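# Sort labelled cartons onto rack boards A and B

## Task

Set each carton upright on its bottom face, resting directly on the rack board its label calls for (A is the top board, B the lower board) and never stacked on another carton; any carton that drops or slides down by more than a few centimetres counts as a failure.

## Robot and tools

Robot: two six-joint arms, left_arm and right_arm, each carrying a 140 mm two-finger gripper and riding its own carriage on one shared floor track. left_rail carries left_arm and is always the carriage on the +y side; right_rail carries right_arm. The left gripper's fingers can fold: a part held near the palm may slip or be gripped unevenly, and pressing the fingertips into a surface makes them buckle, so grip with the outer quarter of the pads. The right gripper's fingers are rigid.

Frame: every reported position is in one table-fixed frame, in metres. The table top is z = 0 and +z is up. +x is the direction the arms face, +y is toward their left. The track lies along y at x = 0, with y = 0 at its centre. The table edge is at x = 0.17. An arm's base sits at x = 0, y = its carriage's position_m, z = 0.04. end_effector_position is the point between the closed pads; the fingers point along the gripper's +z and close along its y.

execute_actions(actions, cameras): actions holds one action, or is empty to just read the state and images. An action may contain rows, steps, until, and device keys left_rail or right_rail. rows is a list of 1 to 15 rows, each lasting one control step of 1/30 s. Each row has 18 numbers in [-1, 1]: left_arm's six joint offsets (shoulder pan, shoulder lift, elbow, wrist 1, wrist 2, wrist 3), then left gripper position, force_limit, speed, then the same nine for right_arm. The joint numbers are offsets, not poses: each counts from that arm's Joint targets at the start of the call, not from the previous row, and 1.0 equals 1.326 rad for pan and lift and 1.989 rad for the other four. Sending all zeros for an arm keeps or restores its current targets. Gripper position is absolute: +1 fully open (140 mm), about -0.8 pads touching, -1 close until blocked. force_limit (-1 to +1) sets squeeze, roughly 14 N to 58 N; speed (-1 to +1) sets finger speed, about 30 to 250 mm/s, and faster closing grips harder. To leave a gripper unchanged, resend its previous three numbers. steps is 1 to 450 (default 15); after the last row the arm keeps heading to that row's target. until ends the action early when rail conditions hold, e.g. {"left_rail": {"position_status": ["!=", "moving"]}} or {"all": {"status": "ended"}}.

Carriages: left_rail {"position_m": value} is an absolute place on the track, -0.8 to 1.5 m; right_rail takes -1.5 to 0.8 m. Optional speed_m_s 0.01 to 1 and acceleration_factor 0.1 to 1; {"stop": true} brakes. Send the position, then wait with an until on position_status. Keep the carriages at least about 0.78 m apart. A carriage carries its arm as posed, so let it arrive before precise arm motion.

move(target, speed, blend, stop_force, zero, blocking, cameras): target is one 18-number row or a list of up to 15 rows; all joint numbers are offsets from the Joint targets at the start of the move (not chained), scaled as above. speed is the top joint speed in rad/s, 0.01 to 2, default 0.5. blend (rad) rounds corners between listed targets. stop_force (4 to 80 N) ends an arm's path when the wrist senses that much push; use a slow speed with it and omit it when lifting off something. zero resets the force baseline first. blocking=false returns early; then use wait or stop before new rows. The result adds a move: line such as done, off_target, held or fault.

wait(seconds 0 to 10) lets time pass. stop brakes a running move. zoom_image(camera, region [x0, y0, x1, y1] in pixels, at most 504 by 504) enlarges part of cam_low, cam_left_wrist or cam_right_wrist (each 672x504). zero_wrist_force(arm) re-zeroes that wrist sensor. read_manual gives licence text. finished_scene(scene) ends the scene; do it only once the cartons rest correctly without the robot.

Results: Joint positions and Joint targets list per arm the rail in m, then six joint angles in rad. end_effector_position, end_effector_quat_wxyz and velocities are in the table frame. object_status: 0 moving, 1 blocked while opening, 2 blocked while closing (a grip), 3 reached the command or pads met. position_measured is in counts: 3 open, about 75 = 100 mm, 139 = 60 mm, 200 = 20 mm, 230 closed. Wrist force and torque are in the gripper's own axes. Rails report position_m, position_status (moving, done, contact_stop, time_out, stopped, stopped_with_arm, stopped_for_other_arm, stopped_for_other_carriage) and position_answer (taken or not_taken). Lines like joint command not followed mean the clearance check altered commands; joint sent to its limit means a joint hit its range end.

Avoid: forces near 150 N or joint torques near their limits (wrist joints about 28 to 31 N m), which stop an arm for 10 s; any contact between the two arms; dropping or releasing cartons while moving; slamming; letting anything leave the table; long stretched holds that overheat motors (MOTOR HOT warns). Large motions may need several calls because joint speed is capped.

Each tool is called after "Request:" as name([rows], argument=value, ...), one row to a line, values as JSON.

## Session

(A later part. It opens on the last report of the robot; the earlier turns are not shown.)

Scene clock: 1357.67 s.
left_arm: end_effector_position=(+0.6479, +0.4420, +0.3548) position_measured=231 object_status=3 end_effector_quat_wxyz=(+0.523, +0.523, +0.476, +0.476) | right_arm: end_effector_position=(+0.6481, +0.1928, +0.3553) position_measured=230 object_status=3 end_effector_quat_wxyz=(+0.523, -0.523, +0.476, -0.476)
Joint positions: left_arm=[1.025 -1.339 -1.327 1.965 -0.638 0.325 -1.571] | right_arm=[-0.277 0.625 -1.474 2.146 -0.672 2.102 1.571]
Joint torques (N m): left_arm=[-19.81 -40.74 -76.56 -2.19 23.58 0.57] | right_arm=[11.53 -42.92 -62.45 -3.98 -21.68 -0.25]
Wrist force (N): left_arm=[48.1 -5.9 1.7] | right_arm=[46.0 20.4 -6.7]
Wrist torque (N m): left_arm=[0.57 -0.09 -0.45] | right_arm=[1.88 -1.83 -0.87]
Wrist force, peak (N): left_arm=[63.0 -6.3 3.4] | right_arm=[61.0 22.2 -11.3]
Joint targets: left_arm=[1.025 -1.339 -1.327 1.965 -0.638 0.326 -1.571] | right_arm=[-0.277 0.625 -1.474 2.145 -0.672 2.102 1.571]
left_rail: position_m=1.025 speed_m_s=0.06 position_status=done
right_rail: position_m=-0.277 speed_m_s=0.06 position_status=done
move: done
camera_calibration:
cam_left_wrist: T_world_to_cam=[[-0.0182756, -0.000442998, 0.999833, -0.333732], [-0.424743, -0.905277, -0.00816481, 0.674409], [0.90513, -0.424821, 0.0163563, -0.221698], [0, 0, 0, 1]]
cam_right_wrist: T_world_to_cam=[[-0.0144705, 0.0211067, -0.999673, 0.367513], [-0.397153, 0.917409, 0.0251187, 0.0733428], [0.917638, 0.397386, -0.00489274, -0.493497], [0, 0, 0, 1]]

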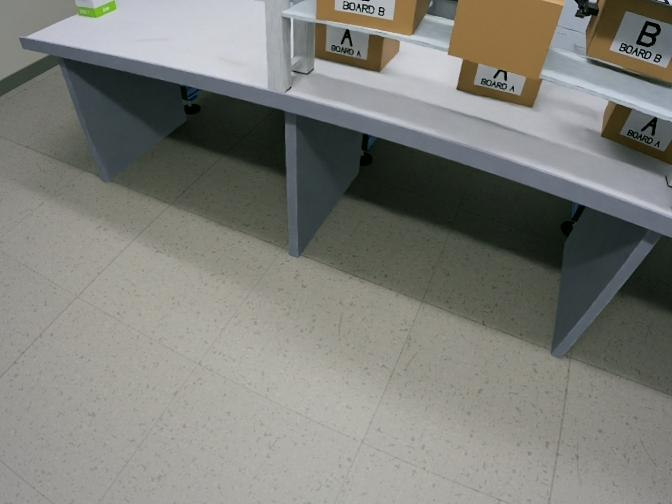

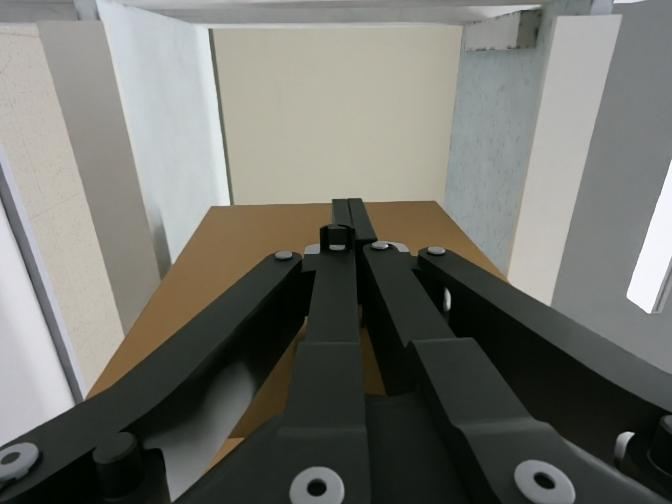

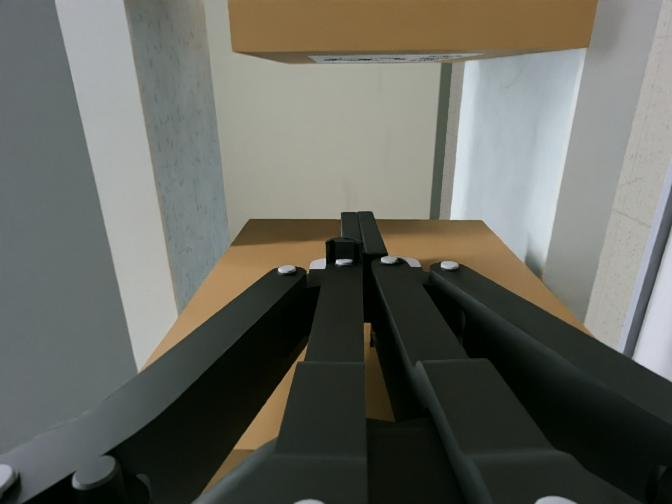

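Request:
move([
  [0.0612,0.0302,-0.0269,0.0068,0.0408,0,-1,-1,-1,-0.0424,0.0379,-0.0295,0.0042,-0.0283,0,-1,-1,-1],
  [0.1181,0.0629,-0.0575,0.0156,0.0787,0,-1,-1,-1,-0.0789,0.0778,-0.0623,0.0105,-0.0526,0,-1,-1,-1],
  [0.1707,0.0982,-0.0915,0.026,0.1138,0,-1,-1,-1,-0.1106,0.1194,-0.0983,0.0188,-0.0737,0,-1,-1,-1],
], speed=0.08, blend=0.01, cameras=["cam_left_wrist"])

Request:
move(target=[0,0.0406,0.0182,-0.0452,0,0,-1,-1,-1,0,0.0456,0.0192,-0.0495,0,0,-1,-1,-1], speed=0.025, stop_force=8)

Scene clock: 1378.43 s.
Wrist force, peak (N): left_arm=[57.2 -5.8 2.1] | right_arm=[54.9 21.3 -8.5]
left_rail: position_m=1.025 speed_m_s=0.06 position_status=done
right_rail: position_m=-0.277 speed_m_s=0.06 position_status=done
move: done
camera_calibration:
cam_left_wrist: T_world_to_cam=[[-0.0183008, -0.000384982, 0.999832, -0.33085], [-0.424744, -0.905277, -0.00812302, 0.740983], [0.905129, -0.424821, 0.0164038, -0.363614], [0, 0, 0, 1]]
Images, in order: cam_left_wrist.

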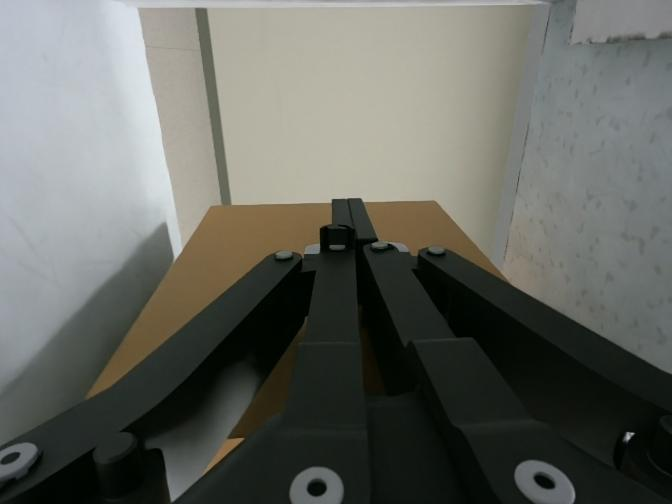

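Scene clock: 1381.63 s.
left_arm: end_effector_position=(+0.8051, +0.4416, +0.3295) position_measured=231 object_status=3 end_effector_quat_wxyz=(+0.523, +0.523, +0.476, +0.476) | right_arm: end_effector_position=(+0.8055, +0.1930, +0.3312) position_measured=230 object_status=3 end_effector_quat_wxyz=(+0.523, -0.523, +0.476, -0.476)
Joint positions: left_arm=[1.025 -1.113 -1.172 1.8 -0.628 0.552 -1.571] | right_arm=[-0.277 0.478 -1.289 1.967 -0.678 1.956 1.571]
Joint torques (N m): left_arm=[-38.82 -97.17 -73.04 -2.28 23.29 0.52] | right_arm=[23.51 -85.23 -60.62 -4.2 -20.89 -0.3]
Wrist force (N): left_arm=[53.3 -1.3 3.7] | right_arm=[52.7 19.6 -8.1]
Wrist torque (N m): left_arm=[-0.12 -0.03 -0.48] | right_arm=[1.76 -2.20 -0.92]
Wrist force, peak (N): left_arm=[56.6 4.1 -2.0] | right_arm=[53.0 19.6 -8.2]
Joint targets: left_arm=[1.025 -1.113 -1.172 1.800 -0.628 0.552 -1.571] | right_arm=[-0.277 0.478 -1.289 1.967 -0.678 1.956 1.571]
left_rail: position_m=1.025 speed_m_s=0.06 position_status=done
right_rail: position_m=-0.277 speed_m_s=0.06 position_status=done
move: contact (left_arm, right_arm); left_arm: the wrist 1 is farthest, 0.048 rad from its target; right_arm: the wrist 1 is farthest, 0.054 rad from its target
camera_calibration:
cam_left_wrist: T_world_to_cam=[[-0.0183152, -0.000356767, 0.999832, -0.305506], [-0.424684, -0.905305, -0.00810253, 0.740506], [0.905156, -0.424762, 0.0164293, -0.363818], [0, 0, 0, 1]]
cam_right_wrist: T_world_to_cam=[[-0.0145202, 0.0210031, -0.999674, 0.345681], [-0.39704, 0.91746, 0.0250428, 0.136231], [0.917687, 0.397274, -0.00498267, -0.638147], [0, 0, 0, 1]]

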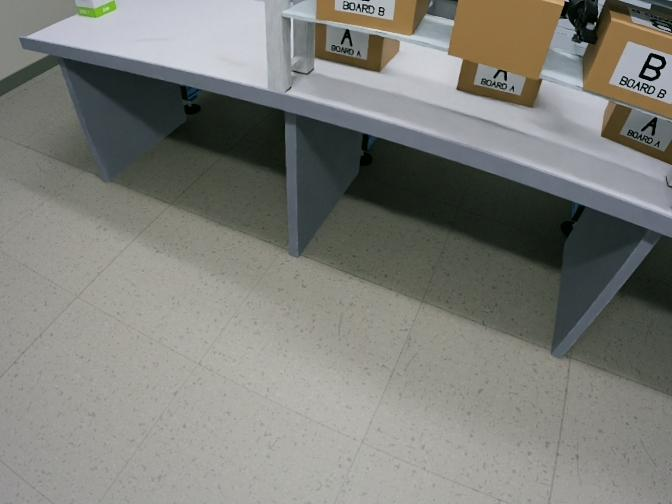

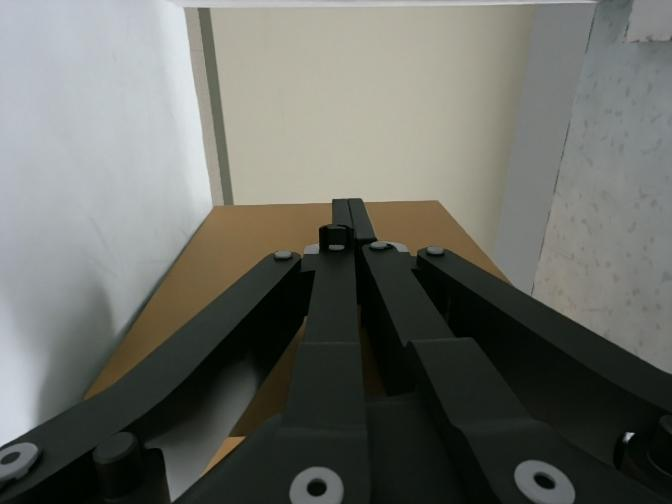

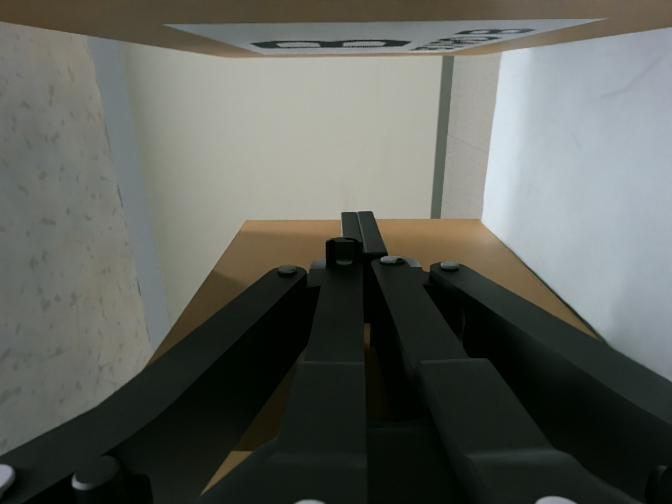

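Request:
move(target=[0,0.0008,0.0003,-0.0009,0,0,-1,-1,-1,0,0.0027,0.0011,-0.003,0,0,-1,-1,-1], speed=0.02, cameras=["cam_low"])

Request:
zoom_image(camera="cam_low", region=[420, 0, 672, 160])

Scene clock: 1387.97 s.
left_arm: end_effector_position=(+0.8051, +0.4415, +0.3285) position_measured=231 object_status=3 end_effector_quat_wxyz=(+0.523, +0.523, +0.476, +0.476) | right_arm: end_effector_position=(+0.8056, +0.1930, +0.3282) position_measured=230 object_status=3 end_effector_quat_wxyz=(+0.523, -0.523, +0.476, -0.476)
Joint positions: left_arm=[1.025 -1.113 -1.171 1.801 -0.63 0.552 -1.571] | right_arm=[-0.277 0.478 -1.286 1.969 -0.684 1.956 1.571]
Joint torques (N m): left_arm=[-37.74 -57.09 -55.66 -11.72 23.31 0.07] | right_arm=[24.32 -52.75 -39.75 -12.46 -20.51 -0.19]
Wrist force (N): left_arm=[54.6 -3.1 0.5] | right_arm=[52.6 7.3 -11.9]
Wrist torque (N m): left_arm=[-0.81 -0.19 -0.38] | right_arm=[1.32 -2.26 -0.73]
Wrist force, peak (N): left_arm=[55.1 -3.7 1.3] | right_arm=[53.1 19.7 -8.0]
Joint targets: left_arm=[1.025 -1.113 -1.171 1.801 -0.630 0.552 -1.571] | right_arm=[-0.277 0.478 -1.286 1.969 -0.684 1.956 1.571]
left_rail: position_m=1.025 speed_m_s=0.06 position_status=done
right_rail: position_m=-0.277 speed_m_s=0.06 position_status=done
move: done
Images, in order: cam_low.

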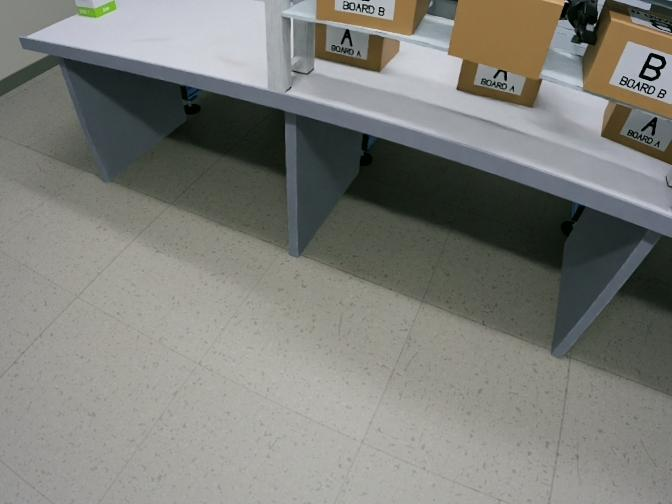

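Scaled by 2.000.

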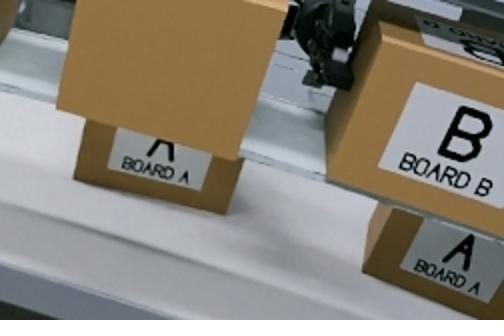

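Request:
execute_actions([
  {"left_rail":{"position_m":1.0466,"speed_m_s":0.03},"right_rail":{"position_m":-0.2986,"speed_m_s":0.03},"steps":120,"until":{"all":{"status":"ended"}}},
], cameras=[])

Request:
move([
  [-0.109,-0.0875,0.0555,0.0029,-0.0728,0,-1,-1,-1,0.0684,-0.1037,0.0592,0.0104,0.045,0,-1,-1,-1],
  [-0.2354,-0.1444,0.1057,-0.0094,-0.157,0,-1,-1,-1,0.1598,-0.1766,0.1144,0.0038,0.1059,0,-1,-1,-1],
], speed=0.25, blend=0.01, cameras=["cam_low","cam_right_wrist"])

Request:
move(target=[-0.0855,-0.2139,0.0558,0.0868,-0.057,0,-1,-1,-1,0.0961,-0.0949,-0.0374,0.1007,0.0641,0,-1,-1,-1], speed=0.4, cameras=[])

Request:
execute_actions([
  {"left_rail":{"position_m":0.1845,"speed_m_s":0.35,"acceleration_factor":0.4},"right_rail":{"position_m":-1.1355,"speed_m_s":0.5,"acceleration_factor":0.5},"steps":150,"until":{"all":{"status":"ended"}}},
])

Scene clock: 1432.43 s.
Wrist force, peak (N): left_arm=[54.6 -4.5 1.0] | right_arm=[52.9 8.7 -11.2]
Tool commands: left_gripper/position=-1.0 left_gripper/force_limit=-1.0 left_gripper/speed=-1.0 right_gripper/position=-1.0 right_gripper/force_limit=-1.0 right_gripper/speed=-1.0
left_rail: position_m=1.047 speed_m_s=0.03 position_status=done
right_rail: position_m=-0.299 speed_m_s=0.03 position_status=done

Scene clock: 1434.20 s.
Wrist force, peak (N): left_arm=[1.7 -0.5 2.3] | right_arm=[-4.7 7.3 5.4]
left_rail: position_m=1.047 speed_m_s=0.03 position_status=done
right_rail: position_m=-0.299 speed_m_s=0.03 position_status=done
move: done
camera_calibration:
cam_right_wrist: T_world_to_cam=[[-0.0151517, 0.0205872, -0.999673, 0.367038], [-0.398166, 0.916975, 0.024919, 0.0731154], [0.917188, 0.398414, -0.00569665, -0.436871], [0, 0, 0, 1]]
Images, in order: cam_low, cam_right_wrist.

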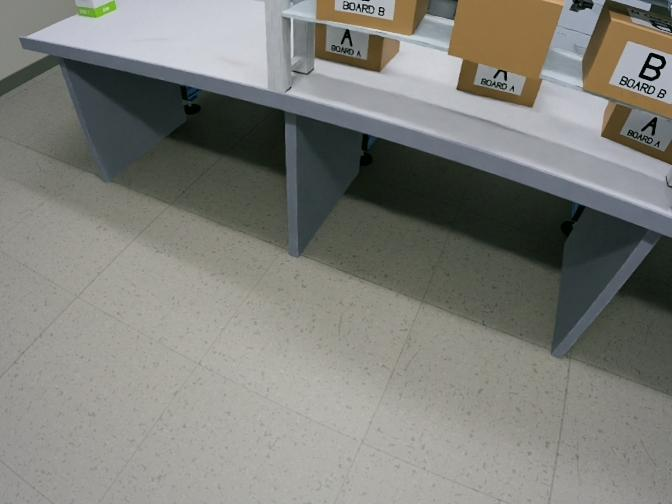

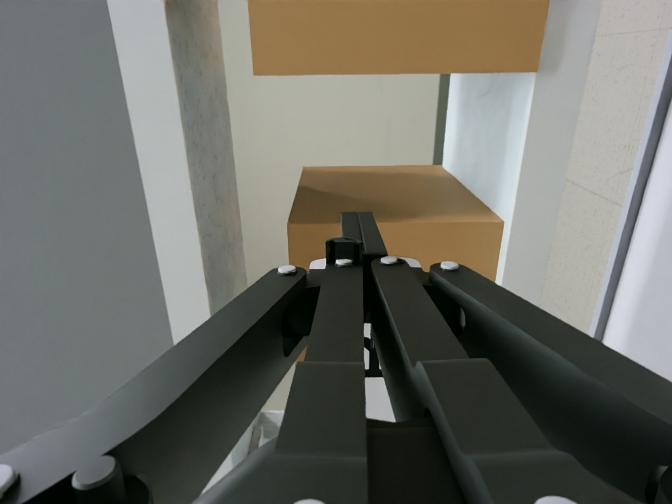

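Scene clock: 1435.50 s.
Wrist force, peak (N): left_arm=[1.7 1.7 -1.2] | right_arm=[-5.7 7.9 3.9]
left_rail: position_m=1.047 speed_m_s=0.03 position_status=done
right_rail: position_m=-0.299 speed_m_s=0.03 position_status=done
move: done

Scene clock: 1439.53 s.
left_arm: end_effector_position=(+0.5283, -0.3034, +0.4499) position_measured=231 object_status=3 end_effector_quat_wxyz=(+0.523, +0.523, +0.476, +0.476) end_effector_velocity=(+0.000, +0.000, +0.002) end_effector_angular_velocity=(-0.001, +0.000, -0.001) | right_arm: end_effector_position=(+0.5281, -0.6472, +0.4495) position_measured=230 object_status=3 end_effector_quat_wxyz=(+0.523, -0.523, +0.476, -0.476)
Joint positions: left_arm=[0.185 -1.538 -1.646 2.122 -0.476 0.126 -1.571] | right_arm=[-1.136 0.817 -1.646 2.122 -0.476 2.294 1.571]
Joint velocities: left_arm=[-0.001 -0.001 -0.003 -0.001 0.002 0 0] | right_arm=[within noise]
Joint torques (N m): left_arm=[-3.7 -53.62 -52.11 -0.76 -0.17 -0.24] | right_arm=[7.26 -30.6 -33.7 0.45 2.06 -0.25]
Wrist force (N): left_arm=[0.1 0.3 0.0] | right_arm=[-6.2 6.4 3.1]
Wrist torque (N m): left_arm=[0.14 0.09 -0.32] | right_arm=[0.79 1.21 -0.32]
Wrist force, peak (N): left_arm=[1.1 0.2 -0.1] | right_arm=[-7.1 6.8 3.2]
Joint targets: left_arm=[0.184 -1.538 -1.646 2.122 -0.476 0.126 -1.571] | right_arm=[-1.135 0.817 -1.646 2.122 -0.476 2.294 1.571]
Tool commands: left_gripper/position=-1.0 left_gripper/force_limit=-1.0 left_gripper/speed=-1.0 right_gripper/position=-1.0 right_gripper/force_limit=-1.0 right_gripper/speed=-1.0
left_rail: position_m=0.185 position_m_goal=0.184 speed_m_s=0.35 position_status=done
right_rail: position_m=-1.136 position_m_goal=-1.135 speed_m_s=0.50 position_status=done
camera_calibration:
cam_left_wrist: T_world_to_cam=[[-0.018283, -0.000297779, 0.999833, -0.431209], [-0.424568, -0.90536, -0.00803333, -0.050651], [0.905211, -0.424644, 0.0164263, -0.431668], [0, 0, 0, 1]]
cam_right_wrist: T_world_to_cam=[[-0.0151524, 0.0205203, -0.999675, 0.477637], [-0.398117, 0.916998, 0.0248576, 0.794347], [0.917209, 0.398364, -0.00572524, -0.047931], [0, 0, 0, 1]]

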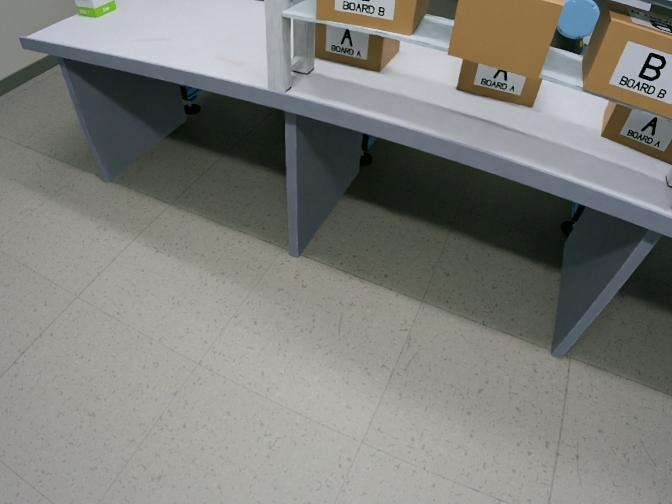

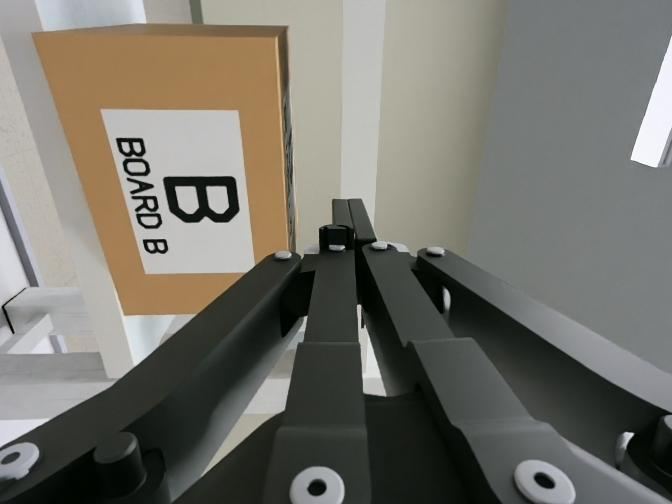

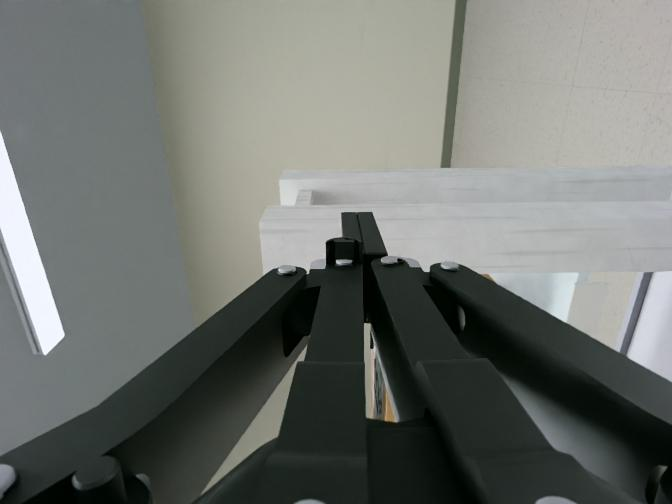

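Request:
move([
  [0,0.2648,0.1012,-0.2777,0,0,-1,-1,-1,0,0.2648,0.1012,-0.2777,0,0,-1,-1,-1],
  [0,0.4296,0.1111,-0.3975,0,0,-1,-1,-1,0,0.4296,0.1111,-0.3975,0,0,-1,-1,-1],
], speed=0.25, stop_force=20, cameras=["cam_left_wrist","cam_right_wrist"])

Scene clock: 1450.57 s.
left_arm: end_effector_position=(+0.5283, -0.3034, +0.0948) position_measured=231 object_status=3 end_effector_quat_wxyz=(+0.523, +0.523, +0.476, +0.476) | right_arm: end_effector_position=(+0.5280, -0.6474, +0.0945) position_measured=230 object_status=3 end_effector_quat_wxyz=(+0.523, -0.523, +0.476, -0.476)
Joint positions: left_arm=[0.184 -1.538 -1.076 2.343 -1.267 0.126 -1.571] | right_arm=[-1.136 0.817 -1.076 2.343 -1.267 2.294 1.571]
Joint torques (N m): left_arm=[8.91 -40.26 -4.29 -2.58 1.66 0.08] | right_arm=[-0.74 -50.53 -6.98 -6.26 -1.62 -0.51]
Wrist force (N): left_arm=[0.1 0.1 0.0] | right_arm=[-6.3 6.1 3.3]
Wrist torque (N m): left_arm=[0.09 0.10 -0.31] | right_arm=[0.73 1.25 -0.33]
Wrist force, peak (N): left_arm=[-0.1 2.2 -0.2] | right_arm=[-6.3 7.6 3.3]
Joint targets: left_arm=[0.184 -1.538 -1.076 2.343 -1.267 0.126 -1.571] | right_arm=[-1.135 0.817 -1.076 2.343 -1.267 2.294 1.571]
left_rail: position_m=0.184 speed_m_s=0.35 position_status=done
right_rail: position_m=-1.136 position_m_goal=-1.135 speed_m_s=0.50 position_status=done
move: done
camera_calibration:
cam_left_wrist: T_world_to_cam=[[-0.0182837, -0.000278008, 0.999833, -0.0762165], [-0.424565, -0.905362, -0.00801565, -0.05348], [0.905213, -0.42464, 0.0164353, -0.425825], [0, 0, 0, 1]]
cam_right_wrist: T_world_to_cam=[[-0.0151697, 0.0205018, -0.999675, 0.122784], [-0.398117, 0.916998, 0.0248475, 0.803276], [0.917209, 0.398364, -0.00574846, -0.0497249], [0, 0, 0, 1]]
Images, in order: cam_left_wrist, cam_right_wrist.

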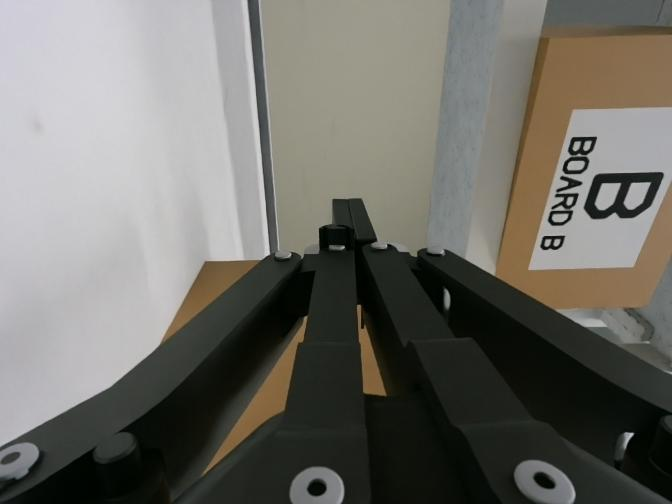

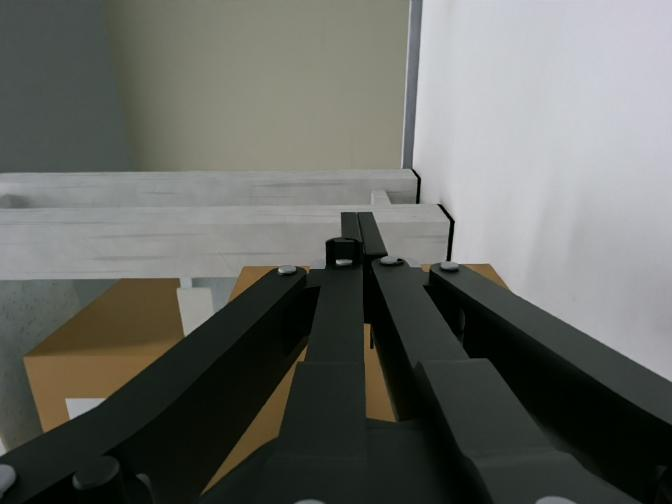

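Request:
move(target=[-0.0019,0.0212,-0.0369,0.0228,-0.0013,0,-1,-1,-1,0.0416,0.0212,-0.0369,0.0228,0.0277,0,-1,-1,-1], speed=0.02, stop_force=6, cameras=["cam_left_wrist","cam_right_wrist"])

Scene clock: 1464.10 s.
left_arm: end_effector_position=(+0.5283, -0.3434, +0.0947) position_measured=231 object_status=3 end_effector_quat_wxyz=(+0.523, +0.523, +0.476, +0.476) | right_arm: end_effector_position=(+0.5282, -0.6121, +0.0944) position_measured=230 object_status=3 end_effector_quat_wxyz=(+0.523, -0.523, +0.476, -0.476)
Joint positions: left_arm=[0.184 -1.541 -1.048 2.269 -1.221 0.124 -1.571] | right_arm=[-1.136 0.866 -1.051 2.278 -1.227 2.342 1.571]
Joint torques (N m): left_arm=[-15.57 -45.34 -28.4 2.23 -1.76 0.04] | right_arm=[-13.11 -77 -9.96 -5.96 -4.1 -0.62]
Wrist force (N): left_arm=[1.2 0.2 -0.9] | right_arm=[-1.3 5.7 2.2]
Wrist torque (N m): left_arm=[0.09 0.18 -0.30] | right_arm=[0.84 0.93 -0.35]
Wrist force, peak (N): left_arm=[1.5 0.8 -1.2] | right_arm=[-6.5 6.5 3.0]
Joint targets: left_arm=[0.184 -1.541 -1.048 2.269 -1.221 0.124 -1.571] | right_arm=[-1.135 0.866 -1.051 2.278 -1.227 2.342 1.571]
left_rail: position_m=0.184 speed_m_s=0.35 position_status=done
right_rail: position_m=-1.136 position_m_goal=-1.135 speed_m_s=0.50 position_status=done
move: contact (right_arm)
camera_calibration:
cam_left_wrist: T_world_to_cam=[[-0.0182813, -0.000344501, 0.999833, -0.0761681], [-0.424506, -0.905389, -0.00807377, -0.0896885], [0.905241, -0.424582, 0.0164054, -0.442835], [0, 0, 0, 1]]
cam_right_wrist: T_world_to_cam=[[-0.0152039, 0.0204302, -0.999676, 0.121901], [-0.398162, 0.91698, 0.0247957, 0.771019], [0.917189, 0.398409, -0.00580717, -0.0639386], [0, 0, 0, 1]]
Images, in order: cam_left_wrist, cam_right_wrist.

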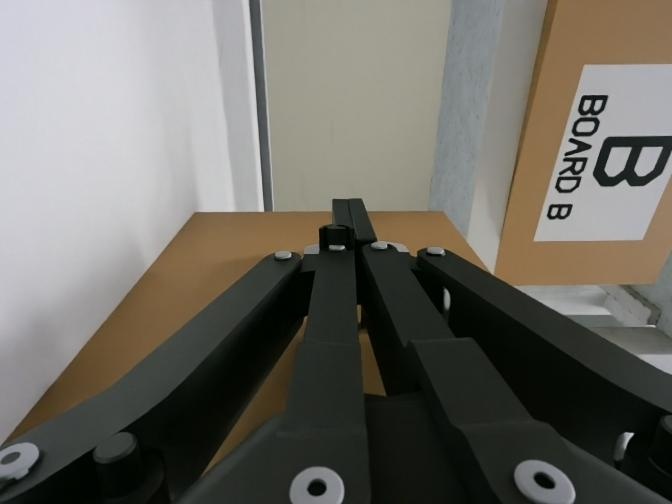

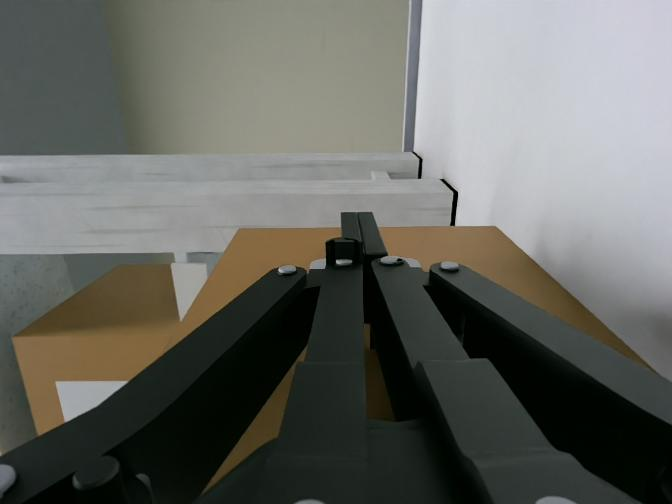

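Request:
move(target=[-0.0002,0.0022,-0.0038,0.0023,-0.0001,0,-1,-1,-1,0.0041,0.0021,-0.0036,0.0022,0.0027,0,-1,-1,-1], speed=0.02, cameras=[])

Scene clock: 1470.30 s.
left_arm: end_effector_position=(+0.5283, -0.3472, +0.0947) position_measured=231 object_status=3 end_effector_quat_wxyz=(+0.523, +0.523, +0.476, +0.476) | right_arm: end_effector_position=(+0.5280, -0.6084, +0.0944) position_measured=230 object_status=3 end_effector_quat_wxyz=(+0.523, -0.523, +0.476, -0.476)
Joint positions: left_arm=[0.184 -1.541 -1.045 2.262 -1.217 0.123 -1.571] | right_arm=[-1.136 0.871 -1.048 2.271 -1.222 2.348 1.571]
Joint torques (N m): left_arm=[-28.4 -42.97 -50.74 -0.42 6.29 -0.4] | right_arm=[27.05 -49.89 -41.18 -0.32 -4.37 -0.52]
Wrist force (N): left_arm=[35.6 11.9 -13.1] | right_arm=[37.4 -2.4 -3.9]
Wrist torque (N m): left_arm=[0.17 -0.55 -0.68] | right_arm=[0.57 -0.58 -0.46]
Wrist force, peak (N): left_arm=[35.6 11.9 -13.1] | right_arm=[37.4 -2.4 -3.9]
Joint targets: left_arm=[0.184 -1.541 -1.045 2.262 -1.217 0.124 -1.571] | right_arm=[-1.135 0.872 -1.048 2.271 -1.222 2.348 1.571]
left_rail: position_m=0.184 speed_m_s=0.35 position_status=done
right_rail: position_m=-1.136 position_m_goal=-1.135 speed_m_s=0.50 position_status=done
move: done

Request:
execute_actions([
  {"left_rail":{"position_m":0.1834,"speed_m_s":0.02},"right_rail":{"position_m":-1.1344,"speed_m_s":0.02},"steps":30,"until":{"all":{"status":"ended"}}},
], cameras=[])

Request:
move(target=[0,-0.0229,0,0.0153,0,0,-1,-1,-1,0,-0.0229,0,0.0153,0,0,-1,-1,-1], speed=0.03, cameras=["cam_left_wrist","cam_right_wrist"])

Scene clock: 1499.07 s.
Wrist force, peak (N): left_arm=[58.9 17.3 -17.0] | right_arm=[58.8 -9.9 -10.1]
Tool commands: left_gripper/position=-1.0 left_gripper/force_limit=-1.0 left_gripper/speed=-1.0 right_gripper/position=-1.0 right_gripper/force_limit=-1.0 right_gripper/speed=-1.0
left_rail: position_m=0.183 speed_m_s=0.02 position_status=done
right_rail: position_m=-1.134 speed_m_s=0.02 position_status=done

Scene clock: 1500.40 s.
left_arm: end_effector_position=(+0.5283, -0.3486, +0.1100) position_measured=231 object_status=3 end_effector_quat_wxyz=(+0.523, +0.523, +0.476, +0.476) | right_arm: end_effector_position=(+0.5279, -0.6070, +0.1095) position_measured=230 object_status=3 end_effector_quat_wxyz=(+0.523, -0.523, +0.476, -0.476)
Joint positions: left_arm=[0.183 -1.541 -1.075 2.262 -1.187 0.124 -1.571] | right_arm=[-1.134 0.872 -1.079 2.271 -1.192 2.348 1.571]
Joint torques (N m): left_arm=[-31.88 -95.43 -53.46 -1.85 18.88 -0.98] | right_arm=[32.87 -91.01 -50.06 -4.77 -13.24 -0.61]
Wrist force (N): left_arm=[55.2 -6.5 -3.4] | right_arm=[50.2 19.7 -2.6]
Wrist torque (N m): left_arm=[-0.04 -0.78 -0.49] | right_arm=[1.09 -0.62 -0.86]
Wrist force, peak (N): left_arm=[59.2 17.5 -17.2] | right_arm=[58.8 -10.3 -10.2]
Joint targets: left_arm=[0.183 -1.541 -1.076 2.262 -1.186 0.124 -1.571] | right_arm=[-1.134 0.872 -1.079 2.271 -1.192 2.348 1.571]
left_rail: position_m=0.183 speed_m_s=0.02 position_status=done
right_rail: position_m=-1.134 speed_m_s=0.02 position_status=done
move: done
camera_calibration:
cam_left_wrist: T_world_to_cam=[[-0.0182814, -0.000339381, 0.999833, -0.0914538], [-0.424565, -0.905362, -0.00807026, -0.0942444], [0.905213, -0.424642, 0.0164072, -0.44529], [0, 0, 0, 1]]
cam_right_wrist: T_world_to_cam=[[-0.0152619, 0.0203575, -0.999676, 0.136866], [-0.398196, 0.916966, 0.0247524, 0.7659], [0.917173, 0.398445, -0.00588833, -0.0656103], [0, 0, 0, 1]]
Images, in order: cam_left_wrist, cam_right_wrist.

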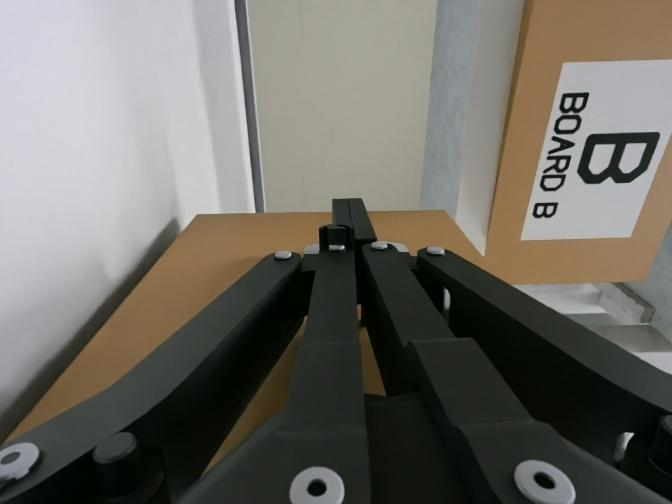

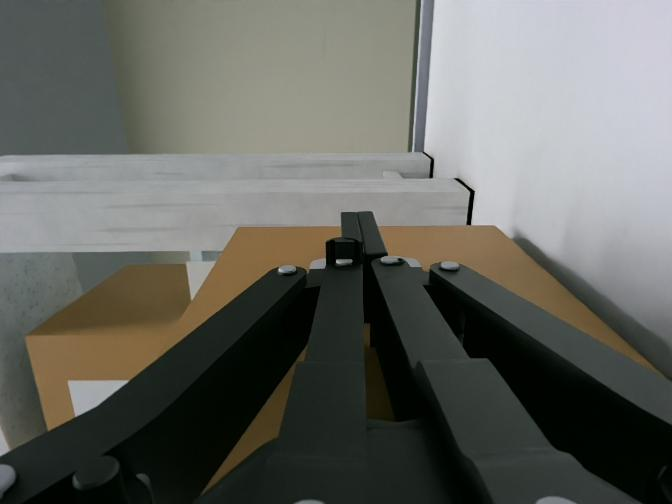

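Request:
move([
  [0,-0.0598,-0.0023,0.0421,0,0,-1,-1,-1,0,-0.0598,-0.0023,0.0421,0,0,-1,-1,-1],
  [0,-0.129,-0.0093,0.0952,0,0,-1,-1,-1,0,-0.129,-0.0093,0.0952,0,0,-1,-1,-1],
  [0,-0.1927,-0.0206,0.1491,0,0,-1,-1,-1,0,-0.1927,-0.0206,0.1491,0,0,-1,-1,-1],
  [0,-0.2497,-0.0363,0.2028,0,0,-1,-1,-1,0,-0.2497,-0.0363,0.2028,0,0,-1,-1,-1],
  [0,-0.2997,-0.0559,0.2556,0,0,-1,-1,-1,0,-0.2997,-0.0559,0.2556,0,0,-1,-1,-1],
  [0,-0.3426,-0.0792,0.3076,0,0,-1,-1,-1,0,-0.3426,-0.0792,0.3076,0,0,-1,-1,-1],
  [0,-0.378,-0.106,0.3579,0,0,-1,-1,-1,0,-0.378,-0.106,0.3579,0,0,-1,-1,-1],
  [0,-0.4065,-0.136,0.407,0,0,-1,-1,-1,0,-0.4065,-0.136,0.407,0,0,-1,-1,-1],
  [0,-0.4285,-0.169,0.4546,0,0,-1,-1,-1,0,-0.4285,-0.169,0.4546,0,0,-1,-1,-1],
  [0,-0.4437,-0.205,0.5007,0,0,-1,-1,-1,0,-0.4437,-0.205,0.5007,0,0,-1,-1,-1],
], speed=0.13, blend=0.01)

Scene clock: 1518.77 s.
left_arm: end_effector_position=(+0.5283, -0.3474, +0.6026) position_measured=231 object_status=3 end_effector_quat_wxyz=(+0.523, +0.523, +0.476, +0.476) | right_arm: end_effector_position=(+0.5287, -0.6061, +0.5989) position_measured=230 object_status=3 end_effector_quat_wxyz=(+0.523, -0.523, +0.476, -0.476)
Joint positions: left_arm=[0.183 -1.541 -1.664 1.854 -0.191 0.124 -1.571] | right_arm=[-1.134 0.872 -1.667 1.864 -0.196 2.348 1.571]
Joint torques (N m): left_arm=[-31.89 -39.05 -77.92 -2.09 18.69 -0.43] | right_arm=[29.62 -41.96 -69.67 -4.96 -21.35 -0.73]
Wrist force (N): left_arm=[56.9 -6.7 0.6] | right_arm=[52.2 20.4 -6.6]
Wrist torque (N m): left_arm=[-0.01 0.03 -0.41] | right_arm=[1.07 -1.13 -0.89]
Wrist force, peak (N): left_arm=[66.4 -6.0 1.0] | right_arm=[61.6 21.7 -8.2]
Joint targets: left_arm=[0.183 -1.541 -1.664 1.854 -0.191 0.124 -1.571] | right_arm=[-1.134 0.872 -1.667 1.864 -0.196 2.348 1.571]
left_rail: position_m=0.183 speed_m_s=0.02 position_status=done
right_rail: position_m=-1.134 speed_m_s=0.02 position_status=done
move: done
camera_calibration:
cam_left_wrist: T_world_to_cam=[[-0.0182867, -0.000164104, 0.999833, -0.583887], [-0.424565, -0.905363, -0.00791378, -0.0892953], [0.905213, -0.424639, 0.0164864, -0.452879], [0, 0, 0, 1]]
cam_right_wrist: T_world_to_cam=[[-0.0151237, 0.0205217, -0.999675, 0.626125], [-0.398224, 0.916951, 0.0248481, 0.753232], [0.917163, 0.398471, -0.00569543, -0.0638649], [0, 0, 0, 1]]

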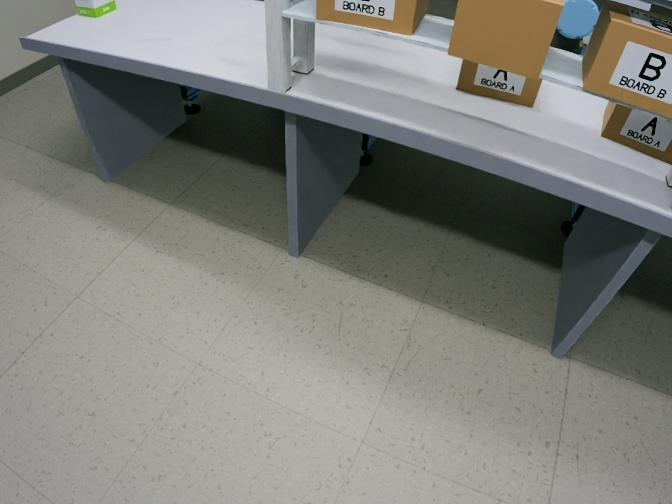

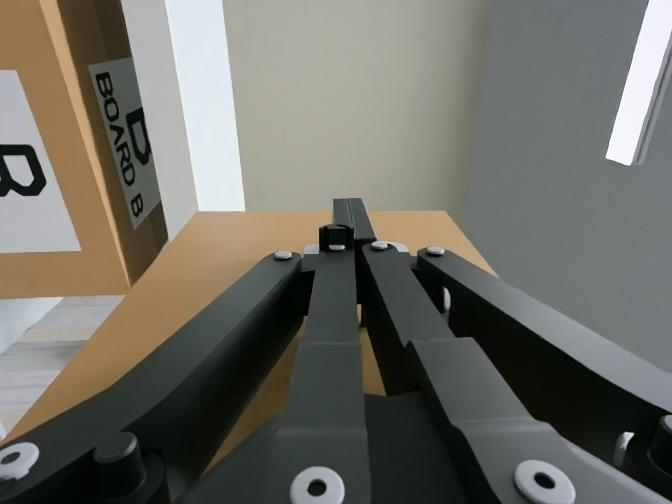

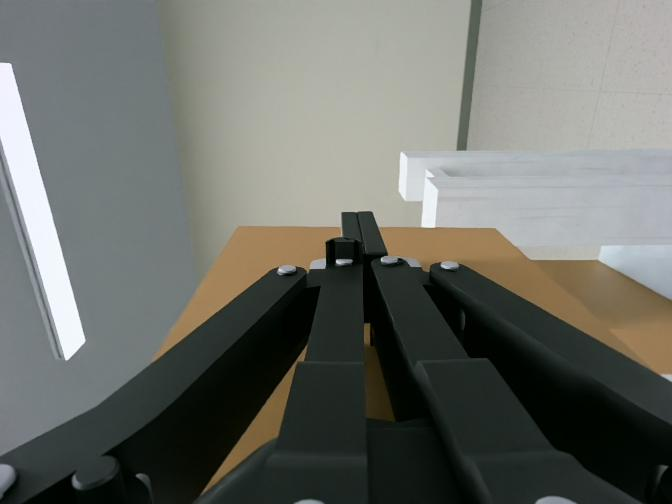

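Request:
execute_actions([
  {"left_rail":{"position_m":0.2984,"speed_m_s":0.06,"acceleration_factor":0.15},"right_rail":{"position_m":-1.0194,"speed_m_s":0.06,"acceleration_factor":0.15},"steps":150,"until":{"all":{"status":"ended"}}},
], cameras=["cam_right_wrist"])

Request:
move([
  [0.0678,0.024,-0.0146,-0.0014,0.0452,0,-1,-1,-1,-0.0506,0.024,-0.0146,-0.0014,-0.0337,0,-1,-1,-1],
  [0.1324,0.0518,-0.0323,-0.0023,0.0882,0,-1,-1,-1,-0.0965,0.0518,-0.0323,-0.0023,-0.0643,0,-1,-1,-1],
  [0.193,0.083,-0.0529,-0.0025,0.1287,0,-1,-1,-1,-0.1376,0.083,-0.0529,-0.0025,-0.0918,0,-1,-1,-1],
  [0.2497,0.117,-0.0765,-0.0015,0.1665,0,-1,-1,-1,-0.1746,0.117,-0.0765,-0.0015,-0.1164,0,-1,-1,-1],
  [0.3021,0.1533,-0.103,0.0008,0.2014,0,-1,-1,-1,-0.2077,0.1533,-0.103,0.0008,-0.1385,0,-1,-1,-1],
  [0.3506,0.1918,-0.1324,0.0045,0.2337,0,-1,-1,-1,-0.2373,0.1918,-0.1324,0.0045,-0.1582,0,-1,-1,-1],
], speed=0.1, blend=0.01)

Scene clock: 1563.43 s.
Wrist force, peak (N): left_arm=[58.5 -6.2 0.1] | right_arm=[53.6 20.8 -6.9]
Tool commands: left_gripper/position=-1.0 left_gripper/force_limit=-1.0 left_gripper/speed=-1.0 right_gripper/position=-1.0 right_gripper/force_limit=-1.0 right_gripper/speed=-1.0
left_rail: position_m=0.298 speed_m_s=0.06 position_status=done
right_rail: position_m=-1.019 speed_m_s=0.06 position_status=done
camera_calibration:
cam_right_wrist: T_world_to_cam=[[-0.0151092, 0.0205391, -0.999675, 0.623904], [-0.398225, 0.916951, 0.0248583, 0.647827], [0.917163, 0.398471, -0.00567521, -0.109671], [0, 0, 0, 1]]
Images, in order: cam_right_wrist.

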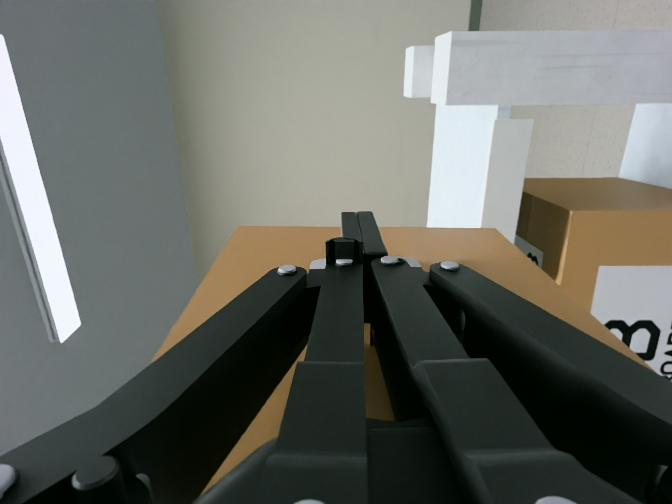

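Scene clock: 1568.53 s.
left_arm: end_effector_position=(+0.8059, -0.2321, +0.6025) position_measured=231 object_status=3 end_effector_quat_wxyz=(+0.523, +0.523, +0.476, +0.476) | right_arm: end_effector_position=(+0.8054, -0.4915, +0.5993) position_measured=230 object_status=3 end_effector_quat_wxyz=(+0.523, -0.523, +0.476, -0.476)
Joint positions: left_arm=[0.298 -1.076 -1.41 1.591 -0.182 0.588 -1.571] | right_arm=[-1.019 0.557 -1.413 1.6 -0.187 2.033 1.571]
Joint torques (N m): left_arm=[-30.9 -32.45 -75.39 -2.12 23.62 -0.81] | right_arm=[17.82 -53.92 -68.25 -4.32 -21.6 -0.79]
Wrist force (N): left_arm=[48.3 -6.3 0.2] | right_arm=[43.2 18.5 -5.1]
Wrist torque (N m): left_arm=[-0.06 -0.06 -0.36] | right_arm=[1.00 -0.92 -0.92]
Wrist force, peak (N): left_arm=[62.5 -5.2 0.1] | right_arm=[57.5 20.5 -7.1]
Joint targets: left_arm=[0.298 -1.076 -1.409 1.591 -0.182 0.588 -1.571] | right_arm=[-1.019 0.557 -1.413 1.600 -0.187 2.033 1.571]
left_rail: position_m=0.298 speed_m_s=0.06 position_status=done
right_rail: position_m=-1.019 speed_m_s=0.06 position_status=done
move: done
camera_calibration:
cam_left_wrist: T_world_to_cam=[[-0.0184452, -0.000124681, 0.99983, -0.578591], [-0.424544, -0.905373, -0.00794504, 0.132964], [0.90522, -0.424618, 0.0166469, -0.655339], [0, 0, 0, 1]]
cam_right_wrist: T_world_to_cam=[[-0.0151285, 0.0206565, -0.999672, 0.628408], [-0.398252, 0.916936, 0.0249738, 0.758276], [0.917151, 0.398499, -0.00564536, -0.363334], [0, 0, 0, 1]]

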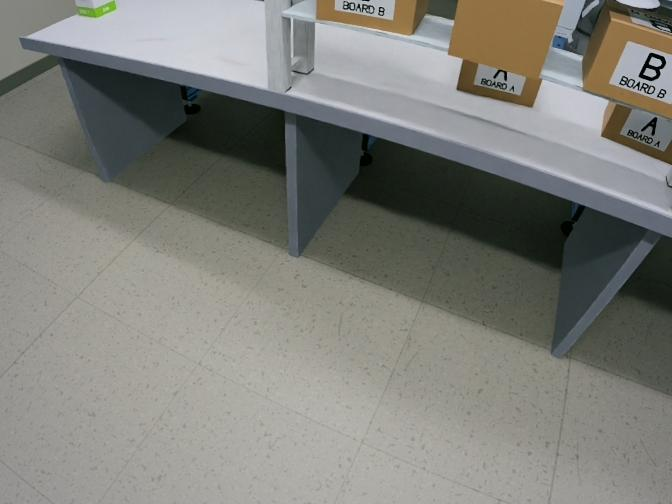

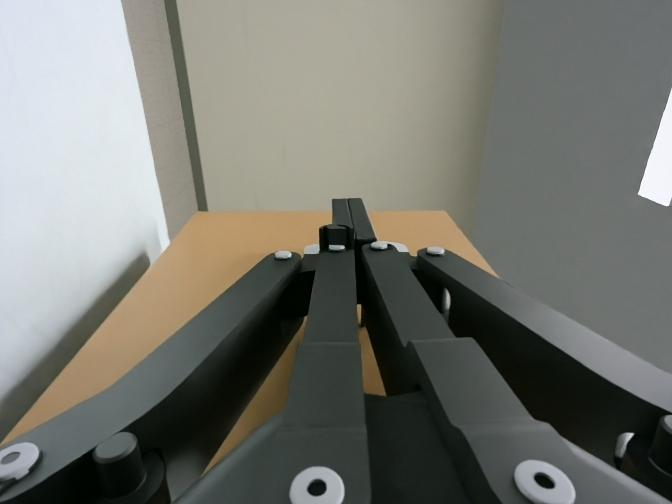

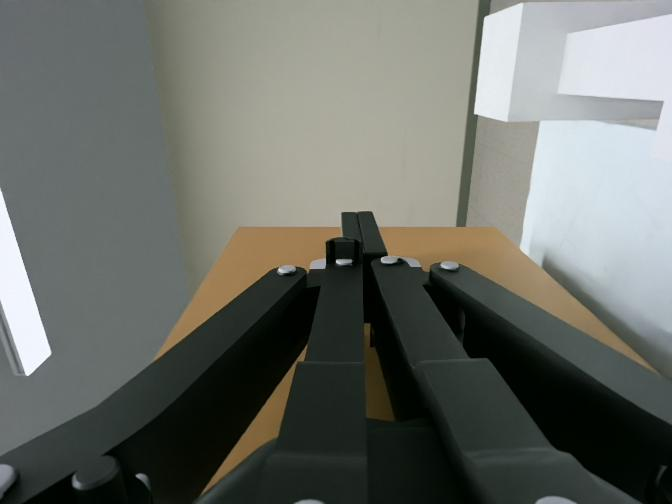

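Request:
move(target=[0,0.0107,0.0276,-0.0347,0,0,-1,-1,-1,0,0.0107,0.0276,-0.0347,0,0,-1,-1,-1], speed=0.02, stop_force=8)

Scene clock: 1575.80 s.
left_arm: end_effector_position=(+0.8062, -0.2324, +0.5781) position_measured=231 object_status=3 end_effector_quat_wxyz=(+0.523, +0.523, +0.476, +0.476) | right_arm: end_effector_position=(+0.8058, -0.4915, +0.5788) position_measured=230 object_status=3 end_effector_quat_wxyz=(+0.523, -0.523, +0.476, -0.476)
Joint positions: left_arm=[0.298 -1.076 -1.401 1.624 -0.224 0.588 -1.571] | right_arm=[-1.019 0.557 -1.405 1.628 -0.223 2.033 1.571]
Joint torques (N m): left_arm=[-40.12 -72.69 -72.31 -2.62 22.48 -0.99] | right_arm=[24.34 -73.91 -63.45 -4.82 -20.5 -0.65]
Wrist force (N): left_arm=[55.0 -2.4 1.7] | right_arm=[48.4 15.1 -5.2]
Wrist torque (N m): left_arm=[0.55 -0.23 -0.57] | right_arm=[0.92 -1.20 -0.87]
Wrist force, peak (N): left_arm=[57.9 6.8 -0.6] | right_arm=[47.5 20.2 -5.3]
Joint targets: left_arm=[0.298 -1.076 -1.401 1.624 -0.224 0.588 -1.571] | right_arm=[-1.019 0.557 -1.405 1.628 -0.223 2.033 1.571]
left_rail: position_m=0.298 speed_m_s=0.06 position_status=done
right_rail: position_m=-1.019 speed_m_s=0.06 position_status=done
move: contact (left_arm, right_arm); left_arm: the wrist 1 is farthest, 0.027 rad from its target; right_arm: the wrist 1 is farthest, 0.033 rad from its target
camera_calibration:
cam_left_wrist: T_world_to_cam=[[-0.018463, -0.0000930048, 0.99983, -0.554117], [-0.424486, -0.9054, -0.00792287, 0.132548], [0.905246, -0.42456, 0.0166769, -0.655394], [0, 0, 0, 1]]
cam_right_wrist: T_world_to_cam=[[-0.014934, 0.0207778, -0.999673, 0.607865], [-0.398215, 0.916951, 0.0250073, 0.758813], [0.91717, 0.398458, -0.00541968, -0.364005], [0, 0, 0, 1]]

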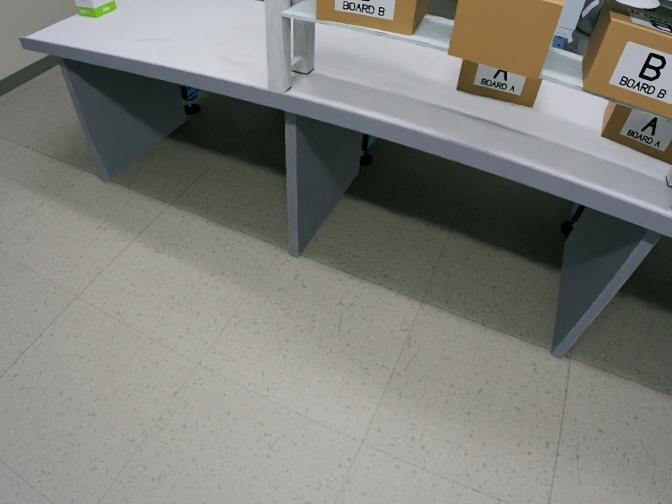

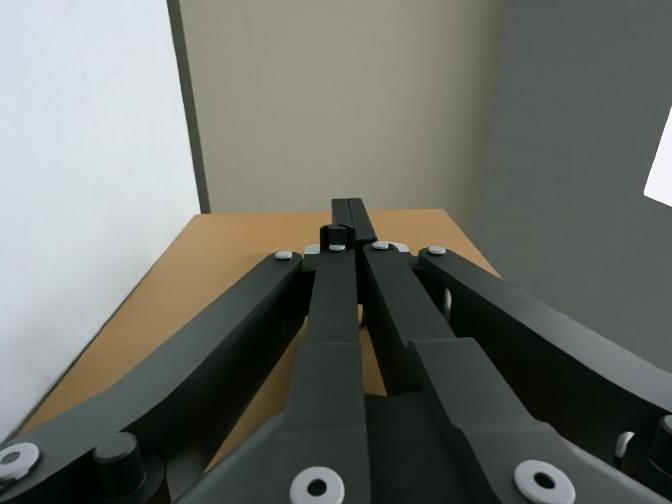

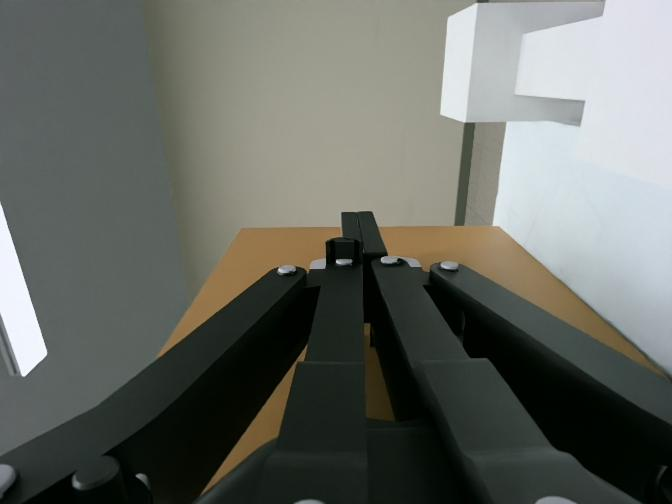

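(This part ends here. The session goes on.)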